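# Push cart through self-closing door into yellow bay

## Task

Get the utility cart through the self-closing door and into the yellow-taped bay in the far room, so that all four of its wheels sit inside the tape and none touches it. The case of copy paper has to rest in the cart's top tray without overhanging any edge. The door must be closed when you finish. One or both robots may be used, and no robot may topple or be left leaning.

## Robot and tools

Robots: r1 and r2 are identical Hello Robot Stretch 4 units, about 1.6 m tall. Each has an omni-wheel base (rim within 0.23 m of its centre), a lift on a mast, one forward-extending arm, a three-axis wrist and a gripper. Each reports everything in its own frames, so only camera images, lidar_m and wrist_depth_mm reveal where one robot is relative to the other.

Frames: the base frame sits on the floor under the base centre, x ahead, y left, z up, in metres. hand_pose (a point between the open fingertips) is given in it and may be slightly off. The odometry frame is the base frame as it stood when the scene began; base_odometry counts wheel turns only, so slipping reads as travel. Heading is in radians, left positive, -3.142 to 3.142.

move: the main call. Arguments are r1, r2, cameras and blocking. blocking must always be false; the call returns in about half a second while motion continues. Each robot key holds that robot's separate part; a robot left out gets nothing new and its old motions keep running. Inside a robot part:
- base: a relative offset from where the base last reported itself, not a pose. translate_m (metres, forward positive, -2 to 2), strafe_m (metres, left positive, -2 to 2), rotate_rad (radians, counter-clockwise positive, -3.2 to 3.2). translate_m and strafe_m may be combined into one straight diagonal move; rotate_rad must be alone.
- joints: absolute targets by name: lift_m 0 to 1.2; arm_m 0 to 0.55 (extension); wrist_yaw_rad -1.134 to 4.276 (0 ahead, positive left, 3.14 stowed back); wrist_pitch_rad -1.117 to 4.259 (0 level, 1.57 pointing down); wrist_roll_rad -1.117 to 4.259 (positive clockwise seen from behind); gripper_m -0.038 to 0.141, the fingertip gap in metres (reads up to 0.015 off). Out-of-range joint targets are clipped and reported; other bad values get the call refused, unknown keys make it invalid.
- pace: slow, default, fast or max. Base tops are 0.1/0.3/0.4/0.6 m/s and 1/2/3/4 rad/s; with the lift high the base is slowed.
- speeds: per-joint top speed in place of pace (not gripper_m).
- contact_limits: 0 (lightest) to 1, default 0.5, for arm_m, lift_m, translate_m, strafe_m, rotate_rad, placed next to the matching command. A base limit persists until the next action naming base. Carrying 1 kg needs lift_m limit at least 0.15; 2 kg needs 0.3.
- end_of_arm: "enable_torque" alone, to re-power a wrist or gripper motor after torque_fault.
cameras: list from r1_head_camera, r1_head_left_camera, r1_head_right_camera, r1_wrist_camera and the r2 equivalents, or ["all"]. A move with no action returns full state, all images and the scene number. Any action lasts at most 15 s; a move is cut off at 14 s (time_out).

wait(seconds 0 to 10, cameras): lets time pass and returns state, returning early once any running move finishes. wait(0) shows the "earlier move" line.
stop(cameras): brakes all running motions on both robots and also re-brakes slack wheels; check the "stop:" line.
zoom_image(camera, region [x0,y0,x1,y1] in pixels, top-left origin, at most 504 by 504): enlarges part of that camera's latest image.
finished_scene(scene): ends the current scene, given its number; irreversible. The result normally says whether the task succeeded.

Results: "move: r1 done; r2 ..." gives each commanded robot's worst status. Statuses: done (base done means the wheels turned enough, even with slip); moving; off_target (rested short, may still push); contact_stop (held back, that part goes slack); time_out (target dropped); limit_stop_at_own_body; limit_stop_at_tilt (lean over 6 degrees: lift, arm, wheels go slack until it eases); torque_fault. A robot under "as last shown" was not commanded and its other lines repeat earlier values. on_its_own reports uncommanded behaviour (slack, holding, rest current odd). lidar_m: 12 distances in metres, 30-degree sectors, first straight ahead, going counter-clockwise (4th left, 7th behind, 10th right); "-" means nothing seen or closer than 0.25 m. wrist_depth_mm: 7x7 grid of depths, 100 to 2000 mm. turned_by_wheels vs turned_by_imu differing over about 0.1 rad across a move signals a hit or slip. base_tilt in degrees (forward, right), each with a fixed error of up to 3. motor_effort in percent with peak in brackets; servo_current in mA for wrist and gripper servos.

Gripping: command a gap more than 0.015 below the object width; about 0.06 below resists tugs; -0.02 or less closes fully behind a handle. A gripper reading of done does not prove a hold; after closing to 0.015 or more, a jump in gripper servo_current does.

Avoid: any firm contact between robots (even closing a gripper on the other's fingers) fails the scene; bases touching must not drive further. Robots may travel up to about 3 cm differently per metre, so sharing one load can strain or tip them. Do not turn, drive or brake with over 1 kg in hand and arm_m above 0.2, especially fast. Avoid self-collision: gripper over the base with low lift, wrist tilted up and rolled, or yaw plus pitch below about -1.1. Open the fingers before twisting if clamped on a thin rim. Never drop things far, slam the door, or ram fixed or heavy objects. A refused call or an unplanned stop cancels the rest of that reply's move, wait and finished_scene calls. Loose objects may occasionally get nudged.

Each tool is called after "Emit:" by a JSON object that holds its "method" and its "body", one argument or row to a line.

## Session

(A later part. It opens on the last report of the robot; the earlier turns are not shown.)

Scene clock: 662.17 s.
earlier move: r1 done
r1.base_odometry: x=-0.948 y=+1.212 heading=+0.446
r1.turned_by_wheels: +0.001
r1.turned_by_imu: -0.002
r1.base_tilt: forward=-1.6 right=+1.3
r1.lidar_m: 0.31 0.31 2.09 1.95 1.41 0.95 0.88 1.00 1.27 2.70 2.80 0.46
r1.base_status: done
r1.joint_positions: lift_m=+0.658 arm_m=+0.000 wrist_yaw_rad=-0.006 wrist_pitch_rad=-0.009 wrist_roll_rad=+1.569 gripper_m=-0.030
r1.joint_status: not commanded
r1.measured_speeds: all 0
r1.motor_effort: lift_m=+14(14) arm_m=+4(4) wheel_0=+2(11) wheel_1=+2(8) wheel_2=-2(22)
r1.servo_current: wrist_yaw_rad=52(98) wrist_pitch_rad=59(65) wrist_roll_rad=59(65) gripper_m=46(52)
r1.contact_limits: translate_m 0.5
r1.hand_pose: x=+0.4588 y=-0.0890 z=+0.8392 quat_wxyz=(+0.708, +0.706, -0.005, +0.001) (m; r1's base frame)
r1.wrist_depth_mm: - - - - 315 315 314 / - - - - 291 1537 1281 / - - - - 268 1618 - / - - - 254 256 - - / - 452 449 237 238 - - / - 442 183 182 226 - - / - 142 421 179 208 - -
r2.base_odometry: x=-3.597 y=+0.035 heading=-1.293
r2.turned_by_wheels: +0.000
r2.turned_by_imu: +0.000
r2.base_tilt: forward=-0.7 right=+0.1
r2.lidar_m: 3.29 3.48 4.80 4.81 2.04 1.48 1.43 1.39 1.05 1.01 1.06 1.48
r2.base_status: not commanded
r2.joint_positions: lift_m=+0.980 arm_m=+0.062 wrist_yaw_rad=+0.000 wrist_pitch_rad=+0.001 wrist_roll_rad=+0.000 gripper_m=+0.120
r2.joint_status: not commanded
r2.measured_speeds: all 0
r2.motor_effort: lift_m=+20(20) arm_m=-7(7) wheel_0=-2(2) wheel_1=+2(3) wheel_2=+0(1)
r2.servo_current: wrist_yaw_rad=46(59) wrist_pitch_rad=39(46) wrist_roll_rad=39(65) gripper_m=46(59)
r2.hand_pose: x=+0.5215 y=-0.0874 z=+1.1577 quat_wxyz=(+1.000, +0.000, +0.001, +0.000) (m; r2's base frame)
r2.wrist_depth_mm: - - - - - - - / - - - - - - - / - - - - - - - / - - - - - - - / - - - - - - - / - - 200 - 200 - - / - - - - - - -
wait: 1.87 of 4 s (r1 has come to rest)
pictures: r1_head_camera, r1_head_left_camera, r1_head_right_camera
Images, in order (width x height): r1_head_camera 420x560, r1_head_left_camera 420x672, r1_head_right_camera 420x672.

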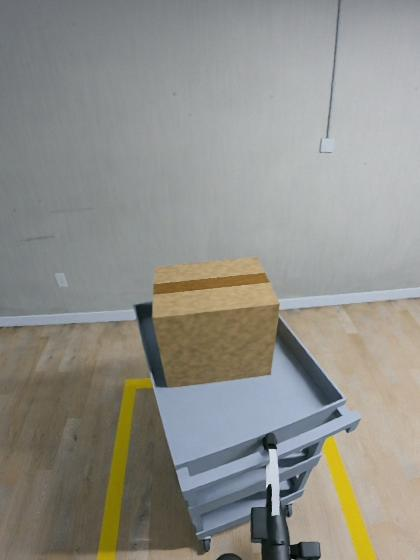

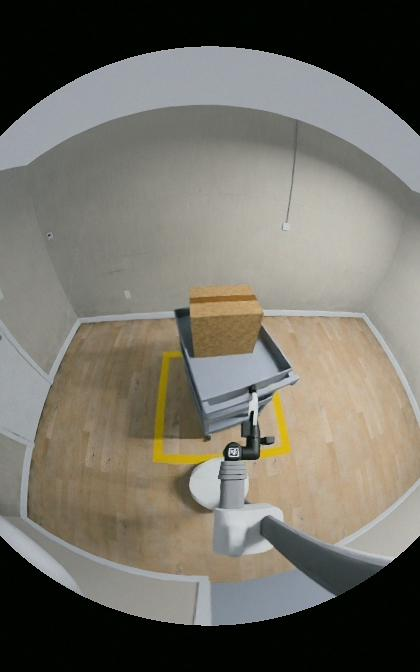

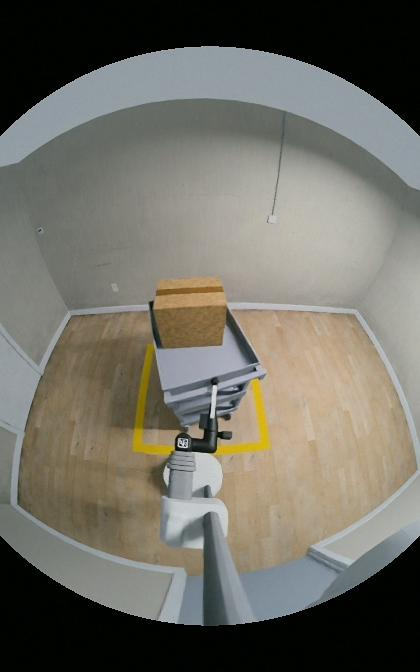

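Emit:
{"method": "move", "body": {
  "blocking": false,
  "r1": {"base":{"translate_m":-0.335,"strafe_m":-0.1},"contact_limits":{"translate_m":0.5}}
}}

Emit:
{"method": "wait", "body": {
  "seconds": 4
}}

Emit:
{"method": "move", "body": {
  "blocking": false,
  "r1": {"base":{"strafe_m":0.28},"contact_limits":{"strafe_m":0.5}}
}}

Emit:
{"method": "wait", "body": {
  "seconds": 4,
  "cameras": ["r1_head_camera","r1_head_right_camera"]
}}

Scene clock: 674.73 s.
move: r1 moving
r1.base_odometry: x=-0.972 y=+1.191 heading=+0.445
r1.turned_by_wheels: +0.000
r1.turned_by_imu: +0.000
r1.base_tilt: forward=-1.5 right=+1.3
r1.lidar_m: 0.32 0.32 2.05 1.95 1.37 0.91 0.85 0.96 1.26 2.67 2.81 0.45
r1.base_status: translate_m moving; strafe_m moving
r1.joint_positions: lift_m=+0.658 arm_m=+0.000 wrist_yaw_rad=+0.000 wrist_pitch_rad=-0.009 wrist_roll_rad=+1.569 gripper_m=-0.030
r1.joint_status: not commanded
r1.measured_speeds: translate_m=-0.122 strafe_m=-0.037 rotate_rad=+0.002 lift_m=+0.000 arm_m=+0.000 wrist_yaw_rad=+0.028 wrist_pitch_rad=+0.000 wrist_roll_rad=+0.000
r1.motor_effort: lift_m=+14(14) arm_m=-4(4) wheel_0=-7(9) wheel_1=-9(11) wheel_2=+13(13)
r1.servo_current: wrist_yaw_rad=59(65) wrist_pitch_rad=65(65) wrist_roll_rad=46(59) gripper_m=52(52)
r1.contact_limits: translate_m 0.5
r1.hand_pose: x=+0.4593 y=-0.0873 z=+0.8392 quat_wxyz=(+0.708, +0.706, -0.003, +0.003) (m; r1's base frame)
r1.wrist_depth_mm: - - - - 298 301 310 / - - - - 276 1661 1336 / - - - 257 263 1618 - / - - 455 249 250 - - / - 455 452 236 239 - - / - 449 183 182 227 - - / - 141 436 177 159 - -
r2: as last shown
r2.base_tilt: forward=-0.7 right=+0.0
r2.lidar_m: 3.30 3.44 4.80 4.79 2.05 1.52 1.44 1.41 1.07 1.01 1.06 1.47
r2.motor_effort: lift_m=+20(20) arm_m=-7(7) wheel_0=-2(2) wheel_1=+2(3) wheel_2=-1(1)
r2.servo_current: wrist_yaw_rad=46(59) wrist_pitch_rad=46(46) wrist_roll_rad=52(52) gripper_m=52(52)
r2.wrist_depth_mm: - - - - - - - / - - - - - - - / - - - - - - - / - - - - - - - / - - - - - - - / - - 201 - 199 - - / - - - - - - -
pictures: none

Scene clock: 676.83 s.
earlier move: r1 done
r1.base_odometry: x=-1.207 y=+0.978 heading=+0.445
r1.turned_by_wheels: +0.000
r1.turned_by_imu: +0.001
r1.base_tilt: forward=-1.6 right=+1.2
r1.lidar_m: 0.34 0.33 2.16 2.03 0.88 0.59 0.57 0.63 0.88 1.76 2.75 0.45
r1.base_status: done
r1.joint_positions: lift_m=+0.658 arm_m=+0.000 wrist_yaw_rad=+0.005 wrist_pitch_rad=-0.009 wrist_roll_rad=+1.569 gripper_m=-0.030
r1.joint_status: not commanded
r1.measured_speeds: all 0
r1.motor_effort: lift_m=+14(14) arm_m=-3(4) wheel_0=-3(9) wheel_1=-2(11) wheel_2=+2(18)
r1.servo_current: wrist_yaw_rad=59(78) wrist_pitch_rad=59(65) wrist_roll_rad=52(65) gripper_m=46(52)
r1.contact_limits: translate_m 0.5
r1.hand_pose: x=+0.4597 y=-0.0859 z=+0.8392 quat_wxyz=(+0.708, +0.706, -0.001, +0.005) (m; r1's base frame)
r1.wrist_depth_mm: - - - - 283 300 1138 / - - - 260 265 1808 1281 / - - - 253 254 - - / - - 449 243 244 - - / - 452 449 234 236 - - / - 452 189 181 227 - - / - 142 449 178 158 - -
r2.base_odometry: x=-3.597 y=+0.035 heading=-1.293
r2.turned_by_wheels: +0.000
r2.turned_by_imu: +0.000
r2.base_tilt: forward=-0.7 right=+0.0
r2.lidar_m: 3.29 3.45 4.81 4.80 2.04 1.53 1.45 1.44 1.06 1.02 1.05 1.49
r2.base_status: not commanded
r2.joint_positions: lift_m=+0.980 arm_m=+0.062 wrist_yaw_rad=+0.000 wrist_pitch_rad=+0.001 wrist_roll_rad=+0.000 gripper_m=+0.120
r2.joint_status: not commanded
r2.measured_speeds: all 0
r2.motor_effort: lift_m=+20(20) arm_m=-7(7) wheel_0=-2(3) wheel_1=+2(3) wheel_2=-1(1)
r2.servo_current: wrist_yaw_rad=33(59) wrist_pitch_rad=46(46) wrist_roll_rad=46(59) gripper_m=52(59)
r2.hand_pose: x=+0.5215 y=-0.0874 z=+1.1577 quat_wxyz=(+1.000, +0.000, +0.001, +0.000) (m; r2's base frame)
r2.wrist_depth_mm: - - - - - - - / - - - - - - - / - - - - - - - / - - - - - - - / - - - - - - - / - - 201 - 199 - - / - - - - - - -
wait: 2.10 of 4 s (r1 has come to rest)
pictures: none

Scene clock: 677.33 s.
move: r1 moving
r1.base_odometry: x=-1.223 y=+1.010 heading=+0.444
r1.turned_by_wheels: -0.001
r1.turned_by_imu: -0.001
r1.base_tilt: forward=-1.6 right=+1.3
r1.lidar_m: 0.33 0.36 2.10 1.99 0.86 0.59 0.55 0.65 0.88 1.75 2.81 0.46
r1.base_status: strafe_m moving
r1.joint_positions: lift_m=+0.658 arm_m=+0.000 wrist_yaw_rad=-0.005 wrist_pitch_rad=-0.009 wrist_roll_rad=+1.569 gripper_m=-0.030
r1.joint_status: not commanded
r1.measured_speeds: translate_m=+0.000 strafe_m=+0.140 rotate_rad=-0.011 lift_m=+0.000 arm_m=+0.000 wrist_yaw_rad=-0.068 wrist_pitch_rad=+0.000 wrist_roll_rad=+0.000
r1.motor_effort: lift_m=+14(14) arm_m=-2(3) wheel_0=-15(17) wheel_1=+7(9) wheel_2=+0(3)
r1.servo_current: wrist_yaw_rad=52(59) wrist_pitch_rad=59(65) wrist_roll_rad=46(65) gripper_m=52(52)
r1.contact_limits: strafe_m 0.5
r1.hand_pose: x=+0.4588 y=-0.0888 z=+0.8392 quat_wxyz=(+0.708, +0.706, -0.005, +0.002) (m; r1's base frame)
r1.wrist_depth_mm: - - - - 298 303 1118 / - - - - 276 1756 1281 / - - - 259 260 - - / - - - 247 248 - - / - 455 455 235 238 - - / - 445 181 185 226 - - / - 142 439 181 158 - -
r2: as last shown
r2.base_tilt: forward=-0.7 right=+0.1
r2.lidar_m: 3.30 3.46 4.79 4.79 2.04 1.53 1.44 1.44 1.06 1.01 1.05 1.48
r2.motor_effort: lift_m=+20(20) arm_m=-7(7) wheel_0=-2(2) wheel_1=+2(3) wheel_2=-1(1)
r2.servo_current: wrist_yaw_rad=59(59) wrist_pitch_rad=39(46) wrist_roll_rad=46(52) gripper_m=52(52)
pictures: none

Scene clock: 679.10 s.
earlier move: r1 done
r1.base_odometry: x=-1.327 y=+1.231 heading=+0.445
r1.turned_by_wheels: +0.001
r1.turned_by_imu: -0.002
r1.base_tilt: forward=-1.6 right=+1.3
r1.lidar_m: 0.40 2.25 1.86 1.75 0.93 0.64 0.57 0.68 0.89 1.78 3.03 0.41
r1.base_status: done
r1.joint_positions: lift_m=+0.658 arm_m=+0.000 wrist_yaw_rad=-0.007 wrist_pitch_rad=-0.009 wrist_roll_rad=+1.569 gripper_m=-0.030
r1.joint_status: not commanded
r1.measured_speeds: all 0
r1.motor_effort: lift_m=+14(14) arm_m=-1(3) wheel_0=-4(22) wheel_1=+0(9) wheel_2=-2(8)
r1.servo_current: wrist_yaw_rad=52(85) wrist_pitch_rad=52(72) wrist_roll_rad=59(65) gripper_m=39(52)
r1.contact_limits: strafe_m 0.5
r1.hand_pose: x=+0.4586 y=-0.0896 z=+0.8392 quat_wxyz=(+0.708, +0.706, -0.006, +0.001) (m; r1's base frame)
r1.wrist_depth_mm: - - - 216 216 1921 - / - - - 218 217 - - / - 430 427 221 220 - - / - 449 445 224 223 - - / - 469 462 226 225 - - / - 484 182 185 227 - - / - 142 164 153 167 1537 -
r2.base_odometry: x=-3.597 y=+0.035 heading=-1.293
r2.turned_by_wheels: +0.000
r2.turned_by_imu: +0.000
r2.base_tilt: forward=-0.7 right=+0.1
r2.lidar_m: 3.30 3.45 4.83 4.81 2.04 1.51 1.45 1.42 1.06 1.01 1.06 1.49
r2.base_status: not commanded
r2.joint_positions: lift_m=+0.980 arm_m=+0.062 wrist_yaw_rad=+0.000 wrist_pitch_rad=+0.001 wrist_roll_rad=+0.000 gripper_m=+0.120
r2.joint_status: not commanded
r2.measured_speeds: all 0
r2.motor_effort: lift_m=+20(20) arm_m=-7(7) wheel_0=-2(2) wheel_1=+2(3) wheel_2=-1(1)
r2.servo_current: wrist_yaw_rad=39(59) wrist_pitch_rad=33(46) wrist_roll_rad=52(59) gripper_m=59(59)
r2.hand_pose: x=+0.5215 y=-0.0874 z=+1.1577 quat_wxyz=(+1.000, +0.000, +0.001, +0.000) (m; r2's base frame)
r2.wrist_depth_mm: - - - - - - - / - - - - - - - / - - - - - - - / - - - - - - - / - - - - - - - / - - 200 - 199 - - / - - - - - - -
wait: 1.77 of 4 s (r1 has come to rest)
pictures: r1_head_camera, r1_head_right_camera
Images, in order (width x height): r1_head_camera 420x560, r1_head_right_camera 420x672.

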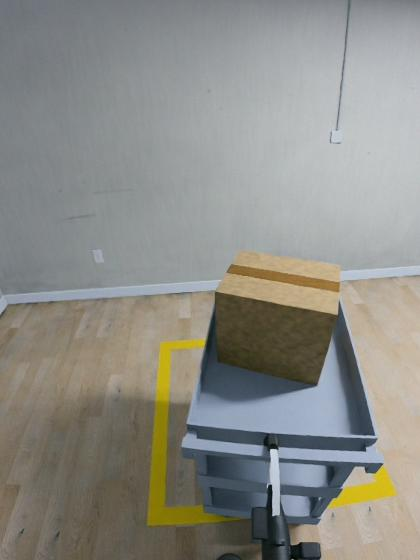

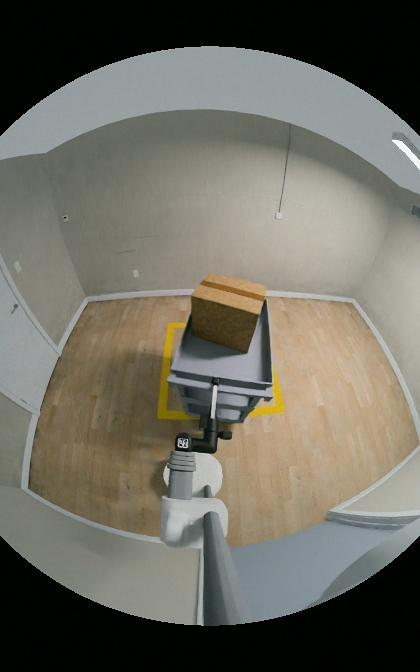

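Emit:
{"method": "move", "body": {
  "blocking": false,
  "r1": {"base":{"translate_m":0.27,"strafe_m":0.02},"contact_limits":{"translate_m":0.5}}
}}

Emit:
{"method": "wait", "body": {
  "seconds": 4,
  "cameras": ["r1_head_camera","r1_head_right_camera","r1_head_left_camera"]
}}

Scene clock: 689.27 s.
move: r1 moving
r1.base_odometry: x=-1.300 y=+1.246 heading=+0.445
r1.turned_by_wheels: +0.000
r1.turned_by_imu: +0.000
r1.base_tilt: forward=-1.6 right=+1.3
r1.lidar_m: 0.39 2.22 1.88 1.74 0.97 0.65 0.59 0.71 0.92 1.87 3.02 0.41
r1.base_status: translate_m moving; strafe_m moving
r1.joint_positions: lift_m=+0.658 arm_m=+0.000 wrist_yaw_rad=-0.007 wrist_pitch_rad=-0.009 wrist_roll_rad=+1.569 gripper_m=-0.030
r1.joint_status: not commanded
r1.measured_speeds: translate_m=+0.121 strafe_m=+0.008 rotate_rad=+0.001 lift_m=+0.000 arm_m=+0.000 wrist_yaw_rad=+0.000 wrist_pitch_rad=+0.000 wrist_roll_rad=+0.000
r1.motor_effort: lift_m=+14(14) arm_m=+3(3) wheel_0=+8(8) wheel_1=+8(9) wheel_2=-15(16)
r1.servo_current: wrist_yaw_rad=39(72) wrist_pitch_rad=59(65) wrist_roll_rad=46(59) gripper_m=46(52)
r1.contact_limits: translate_m 0.5
r1.hand_pose: x=+0.4586 y=-0.0896 z=+0.8392 quat_wxyz=(+0.708, +0.706, -0.006, +0.001) (m; r1's base frame)
r1.wrist_depth_mm: - - - 212 212 1808 - / - - - 215 213 - - / - 427 421 216 218 - - / - 445 442 220 221 - - / - 466 466 222 223 - - / - 492 182 182 226 - - / - 144 - 153 230 1499 -
r2: as last shown
r2.base_tilt: forward=-0.6 right=+0.1
r2.lidar_m: 3.30 3.46 4.77 4.79 2.02 1.48 1.43 1.45 1.06 1.01 1.05 1.46
r2.motor_effort: lift_m=+20(20) arm_m=-7(7) wheel_0=-2(3) wheel_1=+2(2) wheel_2=-1(1)
r2.servo_current: wrist_yaw_rad=46(52) wrist_pitch_rad=39(46) wrist_roll_rad=46(52) gripper_m=46(52)
r2.wrist_depth_mm: - - - - - - - / - - - - - - - / - - - - - - - / - - - - - - - / - - - - - - - / - - 201 - 199 - - / - - - - - - -
pictures: none

Scene clock: 691.13 s.
earlier move: r1 done
r1.base_odometry: x=-1.093 y=+1.365 heading=+0.446
r1.turned_by_wheels: +0.001
r1.turned_by_imu: +0.002
r1.base_tilt: forward=-1.6 right=+1.3
r1.lidar_m: 0.38 0.44 1.86 1.69 1.35 0.91 0.83 0.94 1.27 2.57 3.03 0.42
r1.base_status: done
r1.joint_positions: lift_m=+0.658 arm_m=+0.000 wrist_yaw_rad=+0.003 wrist_pitch_rad=-0.009 wrist_roll_rad=+1.569 gripper_m=-0.030
r1.joint_status: not commanded
r1.measured_speeds: all 0
r1.motor_effort: lift_m=+14(14) arm_m=+0(4) wheel_0=+7(14) wheel_1=+3(10) wheel_2=+1(16)
r1.servo_current: wrist_yaw_rad=26(72) wrist_pitch_rad=59(65) wrist_roll_rad=65(72) gripper_m=39(52)
r1.contact_limits: translate_m 0.5
r1.hand_pose: x=+0.4596 y=-0.0864 z=+0.8392 quat_wxyz=(+0.708, +0.706, -0.002, +0.004) (m; r1's base frame)
r1.wrist_depth_mm: - - - 208 207 1708 - / - 413 410 212 212 - - / - 424 421 216 216 - - / - 445 442 220 220 - - / - 466 466 223 224 - - / - 496 184 187 227 - - / - 142 171 152 168 1499 -
r2.base_odometry: x=-3.597 y=+0.035 heading=-1.293
r2.turned_by_wheels: +0.000
r2.turned_by_imu: +0.000
r2.base_tilt: forward=-0.6 right=+0.0
r2.lidar_m: 3.30 3.45 4.77 4.79 2.03 1.52 1.43 1.42 1.07 1.02 1.06 1.47
r2.base_status: not commanded
r2.joint_positions: lift_m=+0.980 arm_m=+0.062 wrist_yaw_rad=+0.000 wrist_pitch_rad=+0.001 wrist_roll_rad=+0.000 gripper_m=+0.120
r2.joint_status: not commanded
r2.measured_speeds: all 0
r2.motor_effort: lift_m=+20(20) arm_m=-7(7) wheel_0=-2(3) wheel_1=+2(3) wheel_2=-1(1)
r2.servo_current: wrist_yaw_rad=52(59) wrist_pitch_rad=39(46) wrist_roll_rad=52(65) gripper_m=52(65)
r2.hand_pose: x=+0.5215 y=-0.0874 z=+1.1577 quat_wxyz=(+1.000, +0.000, +0.001, +0.000) (m; r2's base frame)
r2.wrist_depth_mm: - - - - - - - / - - - - - - - / - - - - - - - / - - - - - - - / - - - - - - - / - - 200 - 200 - - / - - - - - - -
wait: 1.87 of 4 s (r1 has come to rest)
pictures: r1_head_camera, r1_head_left_camera, r1_head_right_camera
Images, in order (width x height): r1_head_camera 420x560, r1_head_left_camera 420x672, r1_head_right_camera 420x672.

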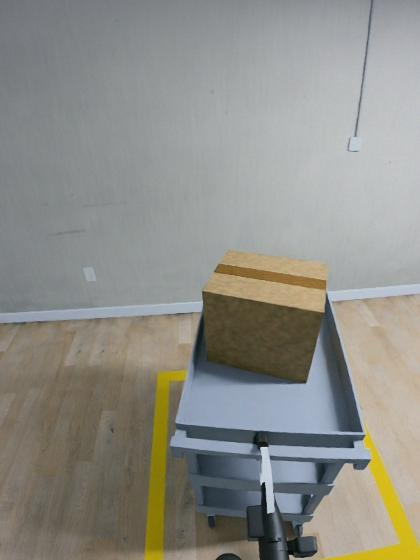

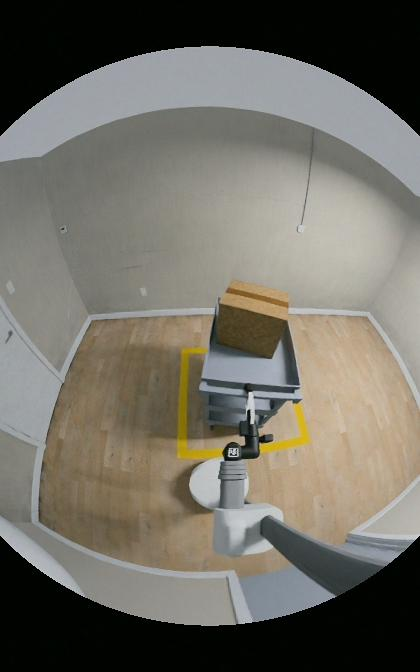

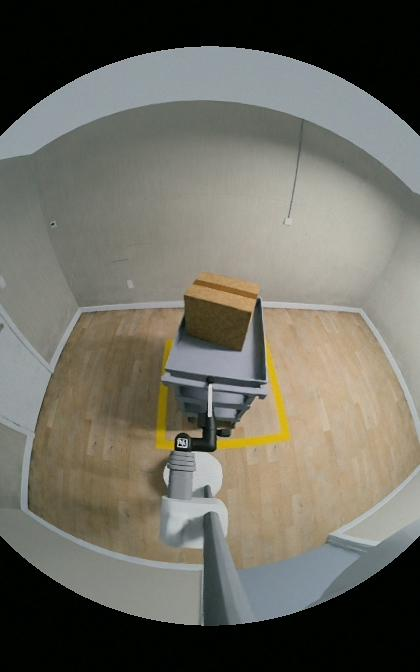

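Emit:
{"method": "move", "body": {
  "blocking": false,
  "r1": {"base":{"translate_m":0.07,"strafe_m":-0.11},"contact_limits":{"translate_m":0.5}}
}}

Emit:
{"method": "wait", "body": {
  "seconds": 3
}}

Emit:
{"method": "wait", "body": {
  "seconds": 0.3,
  "cameras": ["r1_head_camera","r1_head_right_camera","r1_head_left_camera","r2_head_camera"]
}}

Scene clock: 703.93 s.
move: r1 moving
r1.base_odometry: x=-1.066 y=+1.348 heading=+0.446
r1.turned_by_wheels: +0.001
r1.turned_by_imu: +0.000
r1.base_tilt: forward=-1.6 right=+1.2
r1.lidar_m: 0.40 0.42 1.86 1.75 1.37 0.93 0.86 0.98 1.25 2.64 3.01 0.41
r1.base_status: translate_m moving; strafe_m moving
r1.joint_positions: lift_m=+0.658 arm_m=+0.000 wrist_yaw_rad=+0.004 wrist_pitch_rad=-0.009 wrist_roll_rad=+1.569 gripper_m=-0.030
r1.joint_status: not commanded
r1.measured_speeds: translate_m=+0.065 strafe_m=-0.103 rotate_rad=-0.004 lift_m=+0.000 arm_m=+0.000 wrist_yaw_rad=+0.000 wrist_pitch_rad=+0.000 wrist_roll_rad=+0.000
r1.motor_effort: lift_m=+14(14) arm_m=+3(4) wheel_0=+15(19) wheel_1=-4(6) wheel_2=-6(6)
r1.servo_current: wrist_yaw_rad=46(65) wrist_pitch_rad=59(59) wrist_roll_rad=46(59) gripper_m=39(46)
r1.contact_limits: translate_m 0.5
r1.hand_pose: x=+0.4596 y=-0.0864 z=+0.8392 quat_wxyz=(+0.708, +0.706, -0.002, +0.005) (m; r1's base frame)
r1.wrist_depth_mm: - - - 213 213 - - / - - 452 216 216 - - / - 424 421 218 218 - - / - 445 445 221 221 - - / - 462 459 224 224 - - / - 488 183 189 226 - - / - 143 169 152 178 591 -
r2: as last shown
r2.base_tilt: forward=-0.7 right=+0.1
r2.lidar_m: 3.28 3.44 4.79 4.79 2.03 1.49 1.44 1.42 1.05 0.99 1.05 1.49
r2.motor_effort: lift_m=+20(20) arm_m=-7(7) wheel_0=-2(3) wheel_1=+2(3) wheel_2=+0(1)
r2.servo_current: wrist_yaw_rad=52(52) wrist_pitch_rad=46(46) wrist_roll_rad=52(52) gripper_m=52(59)
r2.wrist_depth_mm: - - - - - - - / - - - - - - - / - - - - - - - / - - - - - - - / - - - - - - - / - - 201 - 200 - - / - - - - - - -
pictures: none

Scene clock: 705.17 s.
earlier move: r1 done
r1.base_odometry: x=-0.982 y=+1.296 heading=+0.446
r1.turned_by_wheels: +0.000
r1.turned_by_imu: +0.000
r1.base_tilt: forward=-1.6 right=+1.3
r1.lidar_m: 0.38 0.38 1.96 1.84 1.45 0.98 0.91 1.01 1.32 2.77 2.90 0.45
r1.base_status: done
r1.joint_positions: lift_m=+0.658 arm_m=+0.000 wrist_yaw_rad=+0.005 wrist_pitch_rad=-0.009 wrist_roll_rad=+1.569 gripper_m=-0.030
r1.joint_status: not commanded
r1.measured_speeds: all 0
r1.motor_effort: lift_m=+14(14) arm_m=-4(4) wheel_0=+5(19) wheel_1=+0(6) wheel_2=+4(6)
r1.servo_current: wrist_yaw_rad=52(65) wrist_pitch_rad=65(65) wrist_roll_rad=59(65) gripper_m=46(52)
r1.contact_limits: translate_m 0.5
r1.hand_pose: x=+0.4597 y=-0.0861 z=+0.8392 quat_wxyz=(+0.708, +0.706, -0.002, +0.005) (m; r1's base frame)
r1.wrist_depth_mm: - - - 240 240 1576 1308 / - - - 236 237 - - / - 445 439 235 233 - - / - 445 442 233 233 - - / - 455 455 230 229 - - / - 469 183 186 228 - - / - 142 477 154 159 - -
r2.base_odometry: x=-3.597 y=+0.035 heading=-1.293
r2.turned_by_wheels: +0.000
r2.turned_by_imu: +0.000
r2.base_tilt: forward=-0.7 right=+0.1
r2.lidar_m: 3.31 3.48 4.80 4.79 2.04 1.49 1.45 1.43 1.02 0.99 1.07 1.51
r2.base_status: not commanded
r2.joint_positions: lift_m=+0.980 arm_m=+0.062 wrist_yaw_rad=+0.000 wrist_pitch_rad=+0.001 wrist_roll_rad=+0.000 gripper_m=+0.120
r2.joint_status: not commanded
r2.measured_speeds: all 0
r2.motor_effort: lift_m=+20(20) arm_m=-7(7) wheel_0=-2(3) wheel_1=+2(3) wheel_2=-1(1)
r2.servo_current: wrist_yaw_rad=46(59) wrist_pitch_rad=39(52) wrist_roll_rad=46(65) gripper_m=52(59)
r2.hand_pose: x=+0.5215 y=-0.0874 z=+1.1577 quat_wxyz=(+1.000, +0.000, +0.001, +0.000) (m; r2's base frame)
r2.wrist_depth_mm: - - - - - - - / - - - - - - - / - - - - - - - / - - - - - - - / - - - - - - - / - - 201 - 199 - - / - - - - - - -
wait: 1.23 of 3 s (r1 has come to rest)
pictures: none

Scene clock: 705.47 s.
r1.base_odometry: x=-0.982 y=+1.296 heading=+0.446
r1.turned_by_wheels: +0.000
r1.turned_by_imu: +0.000
r1.base_tilt: forward=-1.6 right=+1.3
r1.lidar_m: 0.36 0.38 1.93 1.84 1.42 0.97 0.89 1.02 1.35 2.78 2.91 0.42
r1.base_status: done
r1.joint_positions: lift_m=+0.658 arm_m=+0.000 wrist_yaw_rad=+0.005 wrist_pitch_rad=-0.009 wrist_roll_rad=+1.569 gripper_m=-0.030
r1.joint_status: not commanded
r1.measured_speeds: all 0
r1.motor_effort: lift_m=+14(14) arm_m=-4(4) wheel_0=+5(19) wheel_1=+0(6) wheel_2=+4(6)
r1.servo_current: wrist_yaw_rad=46(65) wrist_pitch_rad=52(65) wrist_roll_rad=39(65) gripper_m=39(52)
r1.contact_limits: translate_m 0.5
r1.hand_pose: x=+0.4597 y=-0.0861 z=+0.8392 quat_wxyz=(+0.708, +0.706, -0.002, +0.005) (m; r1's base frame)
r1.wrist_depth_mm: - - - 240 239 1537 1308 / - - - 239 236 - - / - 439 433 235 234 - - / - 445 442 232 233 - - / - 455 452 230 230 - - / - 466 182 186 227 - - / - 142 473 154 159 - -
r2.base_odometry: x=-3.597 y=+0.035 heading=-1.293
r2.turned_by_wheels: +0.000
r2.turned_by_imu: +0.000
r2.base_tilt: forward=-0.7 right=+0.1
r2.lidar_m: 3.28 3.44 4.78 4.79 2.04 1.49 1.45 1.43 1.05 1.00 1.05 1.46
r2.base_status: not commanded
r2.joint_positions: lift_m=+0.980 arm_m=+0.062 wrist_yaw_rad=+0.000 wrist_pitch_rad=+0.001 wrist_roll_rad=+0.000 gripper_m=+0.120
r2.joint_status: not commanded
r2.measured_speeds: all 0
r2.motor_effort: lift_m=+20(20) arm_m=-7(7) wheel_0=-2(3) wheel_1=+2(3) wheel_2=+0(1)
r2.servo_current: wrist_yaw_rad=59(59) wrist_pitch_rad=39(52) wrist_roll_rad=46(65) gripper_m=52(59)
r2.hand_pose: x=+0.5215 y=-0.0874 z=+1.1577 quat_wxyz=(+1.000, +0.000, +0.001, +0.000) (m; r2's base frame)
r2.wrist_depth_mm: - - - - - - - / - - - - - - - / - - - - - - - / - - - - - - - / - - - - - - - / - - 201 - 199 - - / - - - - - - -
wait: 0.30 s; at rest by 0.27 s
pictures: r1_head_camera, r1_head_left_camera, r1_head_right_camera, r2_head_camera
Images, in order (width x height): r1_head_camera 420x560, r1_head_left_camera 420x672, r1_head_right_camera 420x672, r2_head_camera 420x560.

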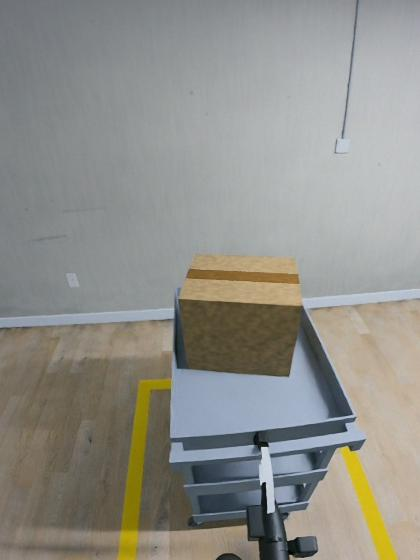

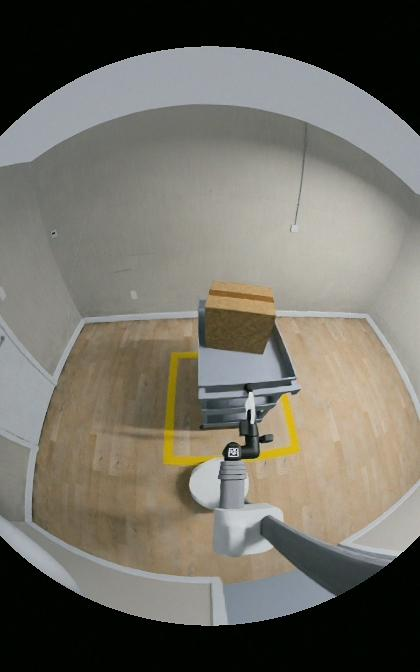

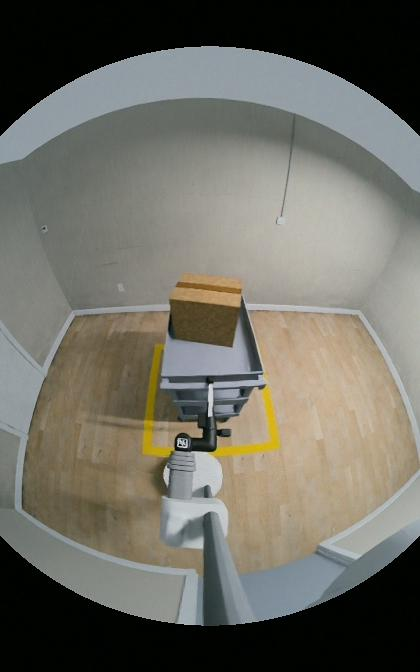

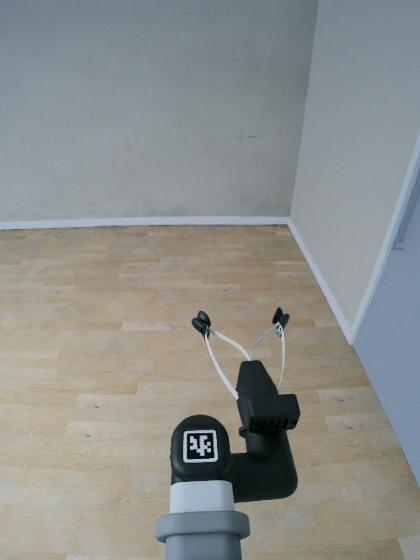

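Emit:
{"method": "move", "body": {
  "blocking": false,
  "r1": {"joints":{"gripper_m":0.09}}
}}

Emit:
{"method": "wait", "body": {
  "seconds": 3
}}

Emit:
{"method": "move", "body": {
  "blocking": false,
  "r1": {"base":{"translate_m":-0.32}}
}}

Emit:
{"method": "wait", "body": {
  "seconds": 4
}}

Emit:
{"method": "move", "body": {
  "blocking": false,
  "r1": {"base":{"strafe_m":0.65}}
}}

Emit:
{"method": "wait", "body": {
  "seconds": 5,
  "cameras": ["r1_head_camera","r1_head_right_camera"]
}}

Emit:
{"method": "zoom_image", "body": {
  "camera": "r1_head_right_camera",
  "region": [180, 280, 360, 460]
}}

Emit:
{"method": "zoom_image", "body": {
  "camera": "r1_head_camera",
  "region": [200, 200, 420, 500]
}}

Scene clock: 712.60 s.
move: r1 moving
r1.base_odometry: x=-0.982 y=+1.296 heading=+0.446
r1.turned_by_wheels: +0.000
r1.turned_by_imu: +0.000
r1.base_tilt: forward=-1.6 right=+1.3
r1.lidar_m: 0.38 0.38 1.92 1.83 1.45 0.97 0.90 0.99 1.35 2.77 2.91 0.42
r1.base_status: not commanded
r1.joint_positions: lift_m=+0.658 arm_m=+0.000 wrist_yaw_rad=+0.005 wrist_pitch_rad=-0.009 wrist_roll_rad=+1.569 gripper_m=-0.004
r1.joint_status: gripper_m moving
r1.measured_speeds: all 0
r1.motor_effort: lift_m=+14(14) arm_m=-3(4) wheel_0=+4(5) wheel_1=+0(0) wheel_2=+4(4)
r1.servo_current: wrist_yaw_rad=52(59) wrist_pitch_rad=52(59) wrist_roll_rad=46(65) gripper_m=72(72)
r1.contact_limits: translate_m 0.5
r1.hand_pose: x=+0.4597 y=-0.0861 z=+0.8392 quat_wxyz=(+0.708, +0.706, -0.002, +0.005) (m; r1's base frame)
r1.wrist_depth_mm: - - - 245 245 1618 1281 / - - - 245 243 - - / - - 439 240 239 - - / - 449 449 237 236 - - / - 459 459 234 234 - - / - 466 186 186 232 - - / - 145 473 157 153 - -
r2: as last shown
r2.lidar_m: 3.30 3.45 4.78 4.78 2.04 1.51 1.44 1.44 1.05 1.00 1.04 1.50
r2.motor_effort: lift_m=+20(20) arm_m=-7(7) wheel_0=-2(3) wheel_1=+2(3) wheel_2=-1(1)
r2.servo_current: wrist_yaw_rad=46(59) wrist_pitch_rad=46(46) wrist_roll_rad=39(65) gripper_m=46(52)
pictures: none

Scene clock: 714.00 s.
earlier move: r1 done
r1.base_odometry: x=-0.982 y=+1.296 heading=+0.446
r1.turned_by_wheels: +0.000
r1.turned_by_imu: +0.000
r1.base_tilt: forward=-1.6 right=+1.3
r1.lidar_m: 0.37 0.39 1.94 1.85 1.43 0.97 0.89 1.03 1.35 2.75 2.89 0.44
r1.base_status: not commanded
r1.joint_positions: lift_m=+0.658 arm_m=+0.000 wrist_yaw_rad=+0.003 wrist_pitch_rad=-0.009 wrist_roll_rad=+1.569 gripper_m=+0.090
r1.joint_status: all done
r1.measured_speeds: all 0
r1.motor_effort: lift_m=+14(14) arm_m=+2(4) wheel_0=+4(5) wheel_1=+0(1) wheel_2=+3(4)
r1.servo_current: wrist_yaw_rad=65(72) wrist_pitch_rad=52(59) wrist_roll_rad=52(65) gripper_m=46(104)
r1.contact_limits: translate_m 0.5
r1.hand_pose: x=+0.4595 y=-0.0867 z=+0.8392 quat_wxyz=(+0.708, +0.706, -0.002, +0.004) (m; r1's base frame)
r1.wrist_depth_mm: - - - 253 251 1576 1308 / - - - 249 248 - - / - - 186 245 244 - - / - 452 449 240 241 - - / - 462 455 237 237 - - / - 469 187 187 236 - - / - 150 477 175 151 - -
r2.base_odometry: x=-3.597 y=+0.035 heading=-1.293
r2.turned_by_wheels: +0.000
r2.turned_by_imu: +0.000
r2.base_tilt: forward=-0.7 right=+0.1
r2.lidar_m: 3.29 3.47 4.80 4.78 2.05 1.49 1.43 1.42 1.05 1.02 1.06 1.51
r2.base_status: not commanded
r2.joint_positions: lift_m=+0.980 arm_m=+0.062 wrist_yaw_rad=+0.000 wrist_pitch_rad=+0.001 wrist_roll_rad=+0.000 gripper_m=+0.120
r2.joint_status: not commanded
r2.measured_speeds: all 0
r2.motor_effort: lift_m=+20(20) arm_m=-7(7) wheel_0=-2(3) wheel_1=+2(3) wheel_2=-1(1)
r2.servo_current: wrist_yaw_rad=52(59) wrist_pitch_rad=26(46) wrist_roll_rad=46(65) gripper_m=46(59)
r2.hand_pose: x=+0.5215 y=-0.0874 z=+1.1577 quat_wxyz=(+1.000, +0.000, +0.001, +0.000) (m; r2's base frame)
r2.wrist_depth_mm: - - - - - - - / - - - - - - - / - - - - - - - / - - - - - - - / - - - - - - - / - - 201 - 200 - - / - - - - - - -
wait: 1.40 of 3 s (r1 has come to rest)
pictures: none

Scene clock: 714.50 s.
move: r1 moving
r1.base_odometry: x=-1.010 y=+1.283 heading=+0.446
r1.turned_by_wheels: +0.000
r1.turned_by_imu: +0.000
r1.base_tilt: forward=-1.6 right=+1.3
r1.lidar_m: 0.43 0.44 1.94 1.83 1.39 0.95 0.86 0.97 1.29 2.66 2.91 0.45
r1.base_status: translate_m moving
r1.joint_positions: lift_m=+0.658 arm_m=+0.000 wrist_yaw_rad=+0.001 wrist_pitch_rad=+0.000 wrist_roll_rad=+1.569 gripper_m=+0.090
r1.joint_status: not commanded
r1.measured_speeds: translate_m=-0.123 strafe_m=+0.001 rotate_rad=+0.001 lift_m=+0.000 arm_m=+0.000 wrist_yaw_rad=+0.000 wrist_pitch_rad=+0.000 wrist_roll_rad=+0.000
r1.motor_effort: lift_m=+14(14) arm_m=+3(3) wheel_0=-5(7) wheel_1=-4(6) wheel_2=+7(9)
r1.servo_current: wrist_yaw_rad=52(59) wrist_pitch_rad=46(65) wrist_roll_rad=39(65) gripper_m=46(46)
r1.hand_pose: x=+0.4594 y=-0.0870 z=+0.8366 quat_wxyz=(+0.708, +0.706, +0.000, +0.001) (m; r1's base frame)
r1.wrist_depth_mm: - - - 281 301 1464 436 / - - - 276 - 1661 - / - - 213 - 274 - - / - 473 473 - 271 - - / - 480 484 - 267 - - / - 488 205 263 193 - - / - 180 500 143 - - -
r2: as last shown
r2.lidar_m: 3.30 3.45 4.80 4.78 2.01 1.50 1.44 1.42 1.03 1.01 1.04 1.47
r2.motor_effort: lift_m=+20(20) arm_m=-7(7) wheel_0=-2(2) wheel_1=+2(3) wheel_2=-1(1)
r2.servo_current: wrist_yaw_rad=46(59) wrist_pitch_rad=39(52) wrist_roll_rad=39(52) gripper_m=59(59)
r2.wrist_depth_mm: - - - - - - - / - - - - - - - / - - - - - - - / - - - - - - - / - - - - - - - / - - 201 - 199 - - / - - - - - - -
pictures: none

Scene clock: 716.57 s.
earlier move: r1 done
r1.base_odometry: x=-1.271 y=+1.158 heading=+0.446
r1.turned_by_wheels: +0.000
r1.turned_by_imu: +0.000
r1.base_tilt: forward=-1.5 right=+1.3
r1.lidar_m: 0.70 2.21 1.95 1.83 0.92 0.64 0.59 0.70 0.92 1.86 2.96 0.75
r1.base_status: done
r1.joint_positions: lift_m=+0.658 arm_m=+0.000 wrist_yaw_rad=+0.001 wrist_pitch_rad=+0.000 wrist_roll_rad=+1.569 gripper_m=+0.090
r1.joint_status: not commanded
r1.measured_speeds: all 0
r1.motor_effort: lift_m=+14(14) arm_m=+4(4) wheel_0=-2(9) wheel_1=-2(9) wheel_2=-2(9)
r1.servo_current: wrist_yaw_rad=39(72) wrist_pitch_rad=33(65) wrist_roll_rad=46(65) gripper_m=46(46)
r1.hand_pose: x=+0.4594 y=-0.0870 z=+0.8366 quat_wxyz=(+0.708, +0.706, +0.000, +0.001) (m; r1's base frame)
r1.wrist_depth_mm: - - - - - 1661 1229 / - - - 580 - 1464 585 / - - - 574 - - 574 / - - 768 564 - - 569 / - - 798 544 - - 554 / - - 213 539 187 - 554 / - 139 - 139 - - 539
r2.base_odometry: x=-3.597 y=+0.035 heading=-1.293
r2.turned_by_wheels: +0.000
r2.turned_by_imu: +0.000
r2.base_tilt: forward=-0.7 right=+0.0
r2.lidar_m: 3.31 3.40 4.79 4.76 2.05 1.51 1.45 1.42 1.03 1.01 1.06 1.50
r2.base_status: not commanded
r2.joint_positions: lift_m=+0.980 arm_m=+0.062 wrist_yaw_rad=+0.000 wrist_pitch_rad=+0.001 wrist_roll_rad=+0.000 gripper_m=+0.120
r2.joint_status: not commanded
r2.measured_speeds: all 0
r2.motor_effort: lift_m=+20(20) arm_m=-7(7) wheel_0=-2(3) wheel_1=+2(3) wheel_2=-1(1)
r2.servo_current: wrist_yaw_rad=46(59) wrist_pitch_rad=46(52) wrist_roll_rad=59(65) gripper_m=52(59)
r2.hand_pose: x=+0.5215 y=-0.0874 z=+1.1577 quat_wxyz=(+1.000, +0.000, +0.001, +0.000) (m; r2's base frame)
r2.wrist_depth_mm: - - - - - - - / - - - - - - - / - - - - - - - / - - - - - - - / - - - - - - - / - - 201 - 199 - - / - - - - - - -
wait: 2.07 of 4 s (r1 has come to rest)
pictures: none

Scene clock: 717.07 s.
move: r1 moving
r1.base_odometry: x=-1.286 y=+1.191 heading=+0.446
r1.turned_by_wheels: +0.000
r1.turned_by_imu: +0.000
r1.base_tilt: forward=-1.6 right=+1.3
r1.lidar_m: 0.70 2.20 1.93 1.80 0.95 0.64 0.58 0.69 0.95 1.85 2.98 0.76
r1.base_status: strafe_m moving
r1.joint_positions: lift_m=+0.658 arm_m=+0.000 wrist_yaw_rad=+0.001 wrist_pitch_rad=+0.000 wrist_roll_rad=+1.569 gripper_m=+0.090
r1.joint_status: not commanded
r1.measured_speeds: translate_m=-0.001 strafe_m=+0.141 rotate_rad=+0.006 lift_m=+0.000 arm_m=+0.000 wrist_yaw_rad=+0.000 wrist_pitch_rad=+0.000 wrist_roll_rad=+0.000
r1.motor_effort: lift_m=+14(14) arm_m=+4(4) wheel_0=-7(10) wheel_1=+7(10) wheel_2=-1(1)
r1.servo_current: wrist_yaw_rad=46(65) wrist_pitch_rad=46(46) wrist_roll_rad=65(65) gripper_m=46(46)
r1.hand_pose: x=+0.4594 y=-0.0870 z=+0.8366 quat_wxyz=(+0.708, +0.706, +0.000, +0.001) (m; r1's base frame)
r1.wrist_depth_mm: - - - - - 1661 1255 / - - - 585 - 591 1060 / - - - 574 - - - / - - 768 559 - - 564 / - - 768 549 - - 559 / - - 213 544 189 - 549 / - 139 - 140 - - 539
r2: as last shown
r2.base_tilt: forward=-0.7 right=+0.1
r2.lidar_m: 3.30 3.47 4.80 4.78 2.06 1.51 1.44 1.43 1.06 1.02 1.07 1.48
r2.motor_effort: lift_m=+20(20) arm_m=-7(7) wheel_0=-2(2) wheel_1=+2(3) wheel_2=-1(1)
r2.servo_current: wrist_yaw_rad=46(59) wrist_pitch_rad=39(46) wrist_roll_rad=46(59) gripper_m=52(52)
r2.wrist_depth_mm: - - - - - - - / - - - - - - - / - - - - - - - / - - - - - - - / - - - - - - - / - - 200 - 199 - - / - - - - - - -
pictures: none

Scene clock: 720.07 s.
earlier move: r1 done
r1.base_odometry: x=-1.551 y=+1.745 heading=+0.446
r1.turned_by_wheels: +0.000
r1.turned_by_imu: +0.003
r1.base_tilt: forward=-1.5 right=+1.3
r1.lidar_m: 2.13 1.91 1.27 1.18 1.00 0.69 0.63 0.65 0.89 2.02 1.03 0.87
r1.base_status: done
r1.joint_positions: lift_m=+0.658 arm_m=+0.000 wrist_yaw_rad=+0.001 wrist_pitch_rad=+0.000 wrist_roll_rad=+1.569 gripper_m=+0.090
r1.joint_status: not commanded
r1.measured_speeds: all 0
r1.motor_effort: lift_m=+14(14) arm_m=+4(4) wheel_0=-1(12) wheel_1=-1(11) wheel_2=-1(2)
r1.servo_current: wrist_yaw_rad=39(72) wrist_pitch_rad=46(52) wrist_roll_rad=46(65) gripper_m=39(52)
r1.hand_pose: x=+0.4594 y=-0.0870 z=+0.8366 quat_wxyz=(+0.708, +0.706, +0.000, +0.001) (m; r1's base frame)
r1.wrist_depth_mm: - - 878 866 - 1138 - / - - - 1060 1160 1661 1118 / - - - - - 1618 1160 / - - - - - 1708 1229 / - - - - - 1661 1229 / - - 196 - 189 1537 1229 / - 139 - 139 - 1464 1205
r2.base_odometry: x=-3.597 y=+0.035 heading=-1.293
r2.turned_by_wheels: +0.000
r2.turned_by_imu: +0.000
r2.base_tilt: forward=-0.7 right=+0.1
r2.lidar_m: 3.30 3.45 4.81 4.79 2.04 1.52 1.46 1.43 1.05 1.02 1.05 1.50
r2.base_status: not commanded
r2.joint_positions: lift_m=+0.980 arm_m=+0.062 wrist_yaw_rad=+0.000 wrist_pitch_rad=+0.001 wrist_roll_rad=+0.000 gripper_m=+0.120
r2.joint_status: not commanded
r2.measured_speeds: all 0
r2.motor_effort: lift_m=+20(20) arm_m=-7(7) wheel_0=-2(3) wheel_1=+3(3) wheel_2=-1(1)
r2.servo_current: wrist_yaw_rad=59(59) wrist_pitch_rad=46(46) wrist_roll_rad=46(59) gripper_m=52(59)
r2.hand_pose: x=+0.5215 y=-0.0874 z=+1.1577 quat_wxyz=(+1.000, +0.000, +0.001, +0.000) (m; r2's base frame)
r2.wrist_depth_mm: - - - - - - - / - - - - - - - / - - - - - - - / - - - - - - - / - - - - - - - / - - 201 - 199 - - / - - - - - - -
wait: 3.00 of 5 s (r1 has come to rest)
pictures: r1_head_camera, r1_head_right_camera
Images, in order (width x height): r1_head_camera 420x560, r1_head_right_camera 420x672.

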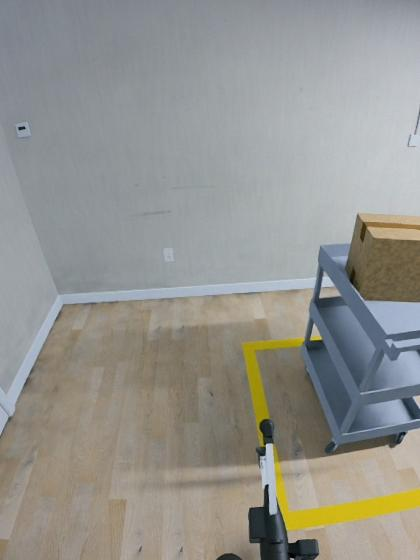

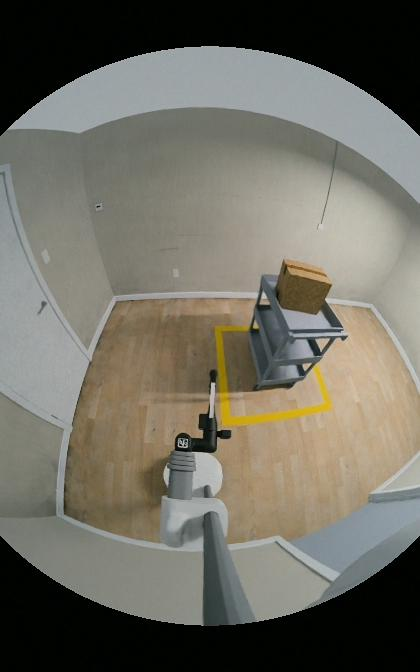

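Scaled by 2.800 from the camera's 420x672 image, which has a finer 600x960 frame.

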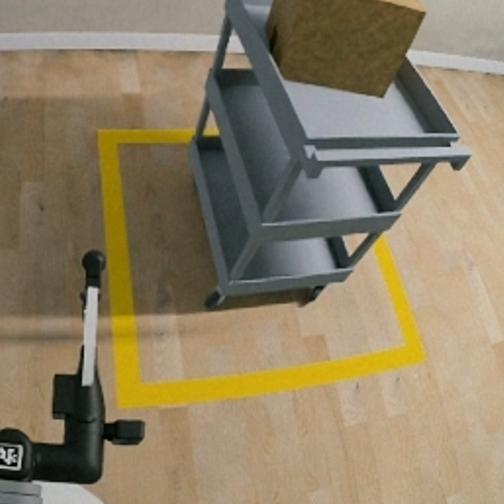

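Scaled by 1.680 from the camera's 420x560 image, which has a finer 600x800 frame.

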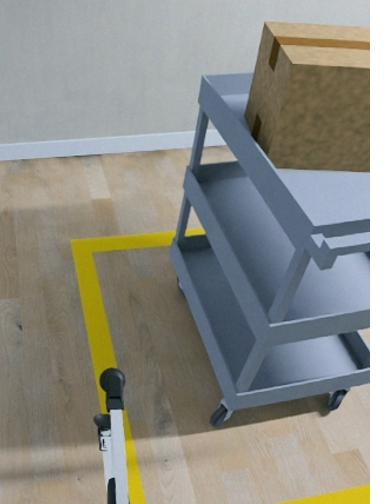

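Emit:
{"method": "finished_scene", "body": {
  "scene": 2
}}

The scene is finished: the task was done.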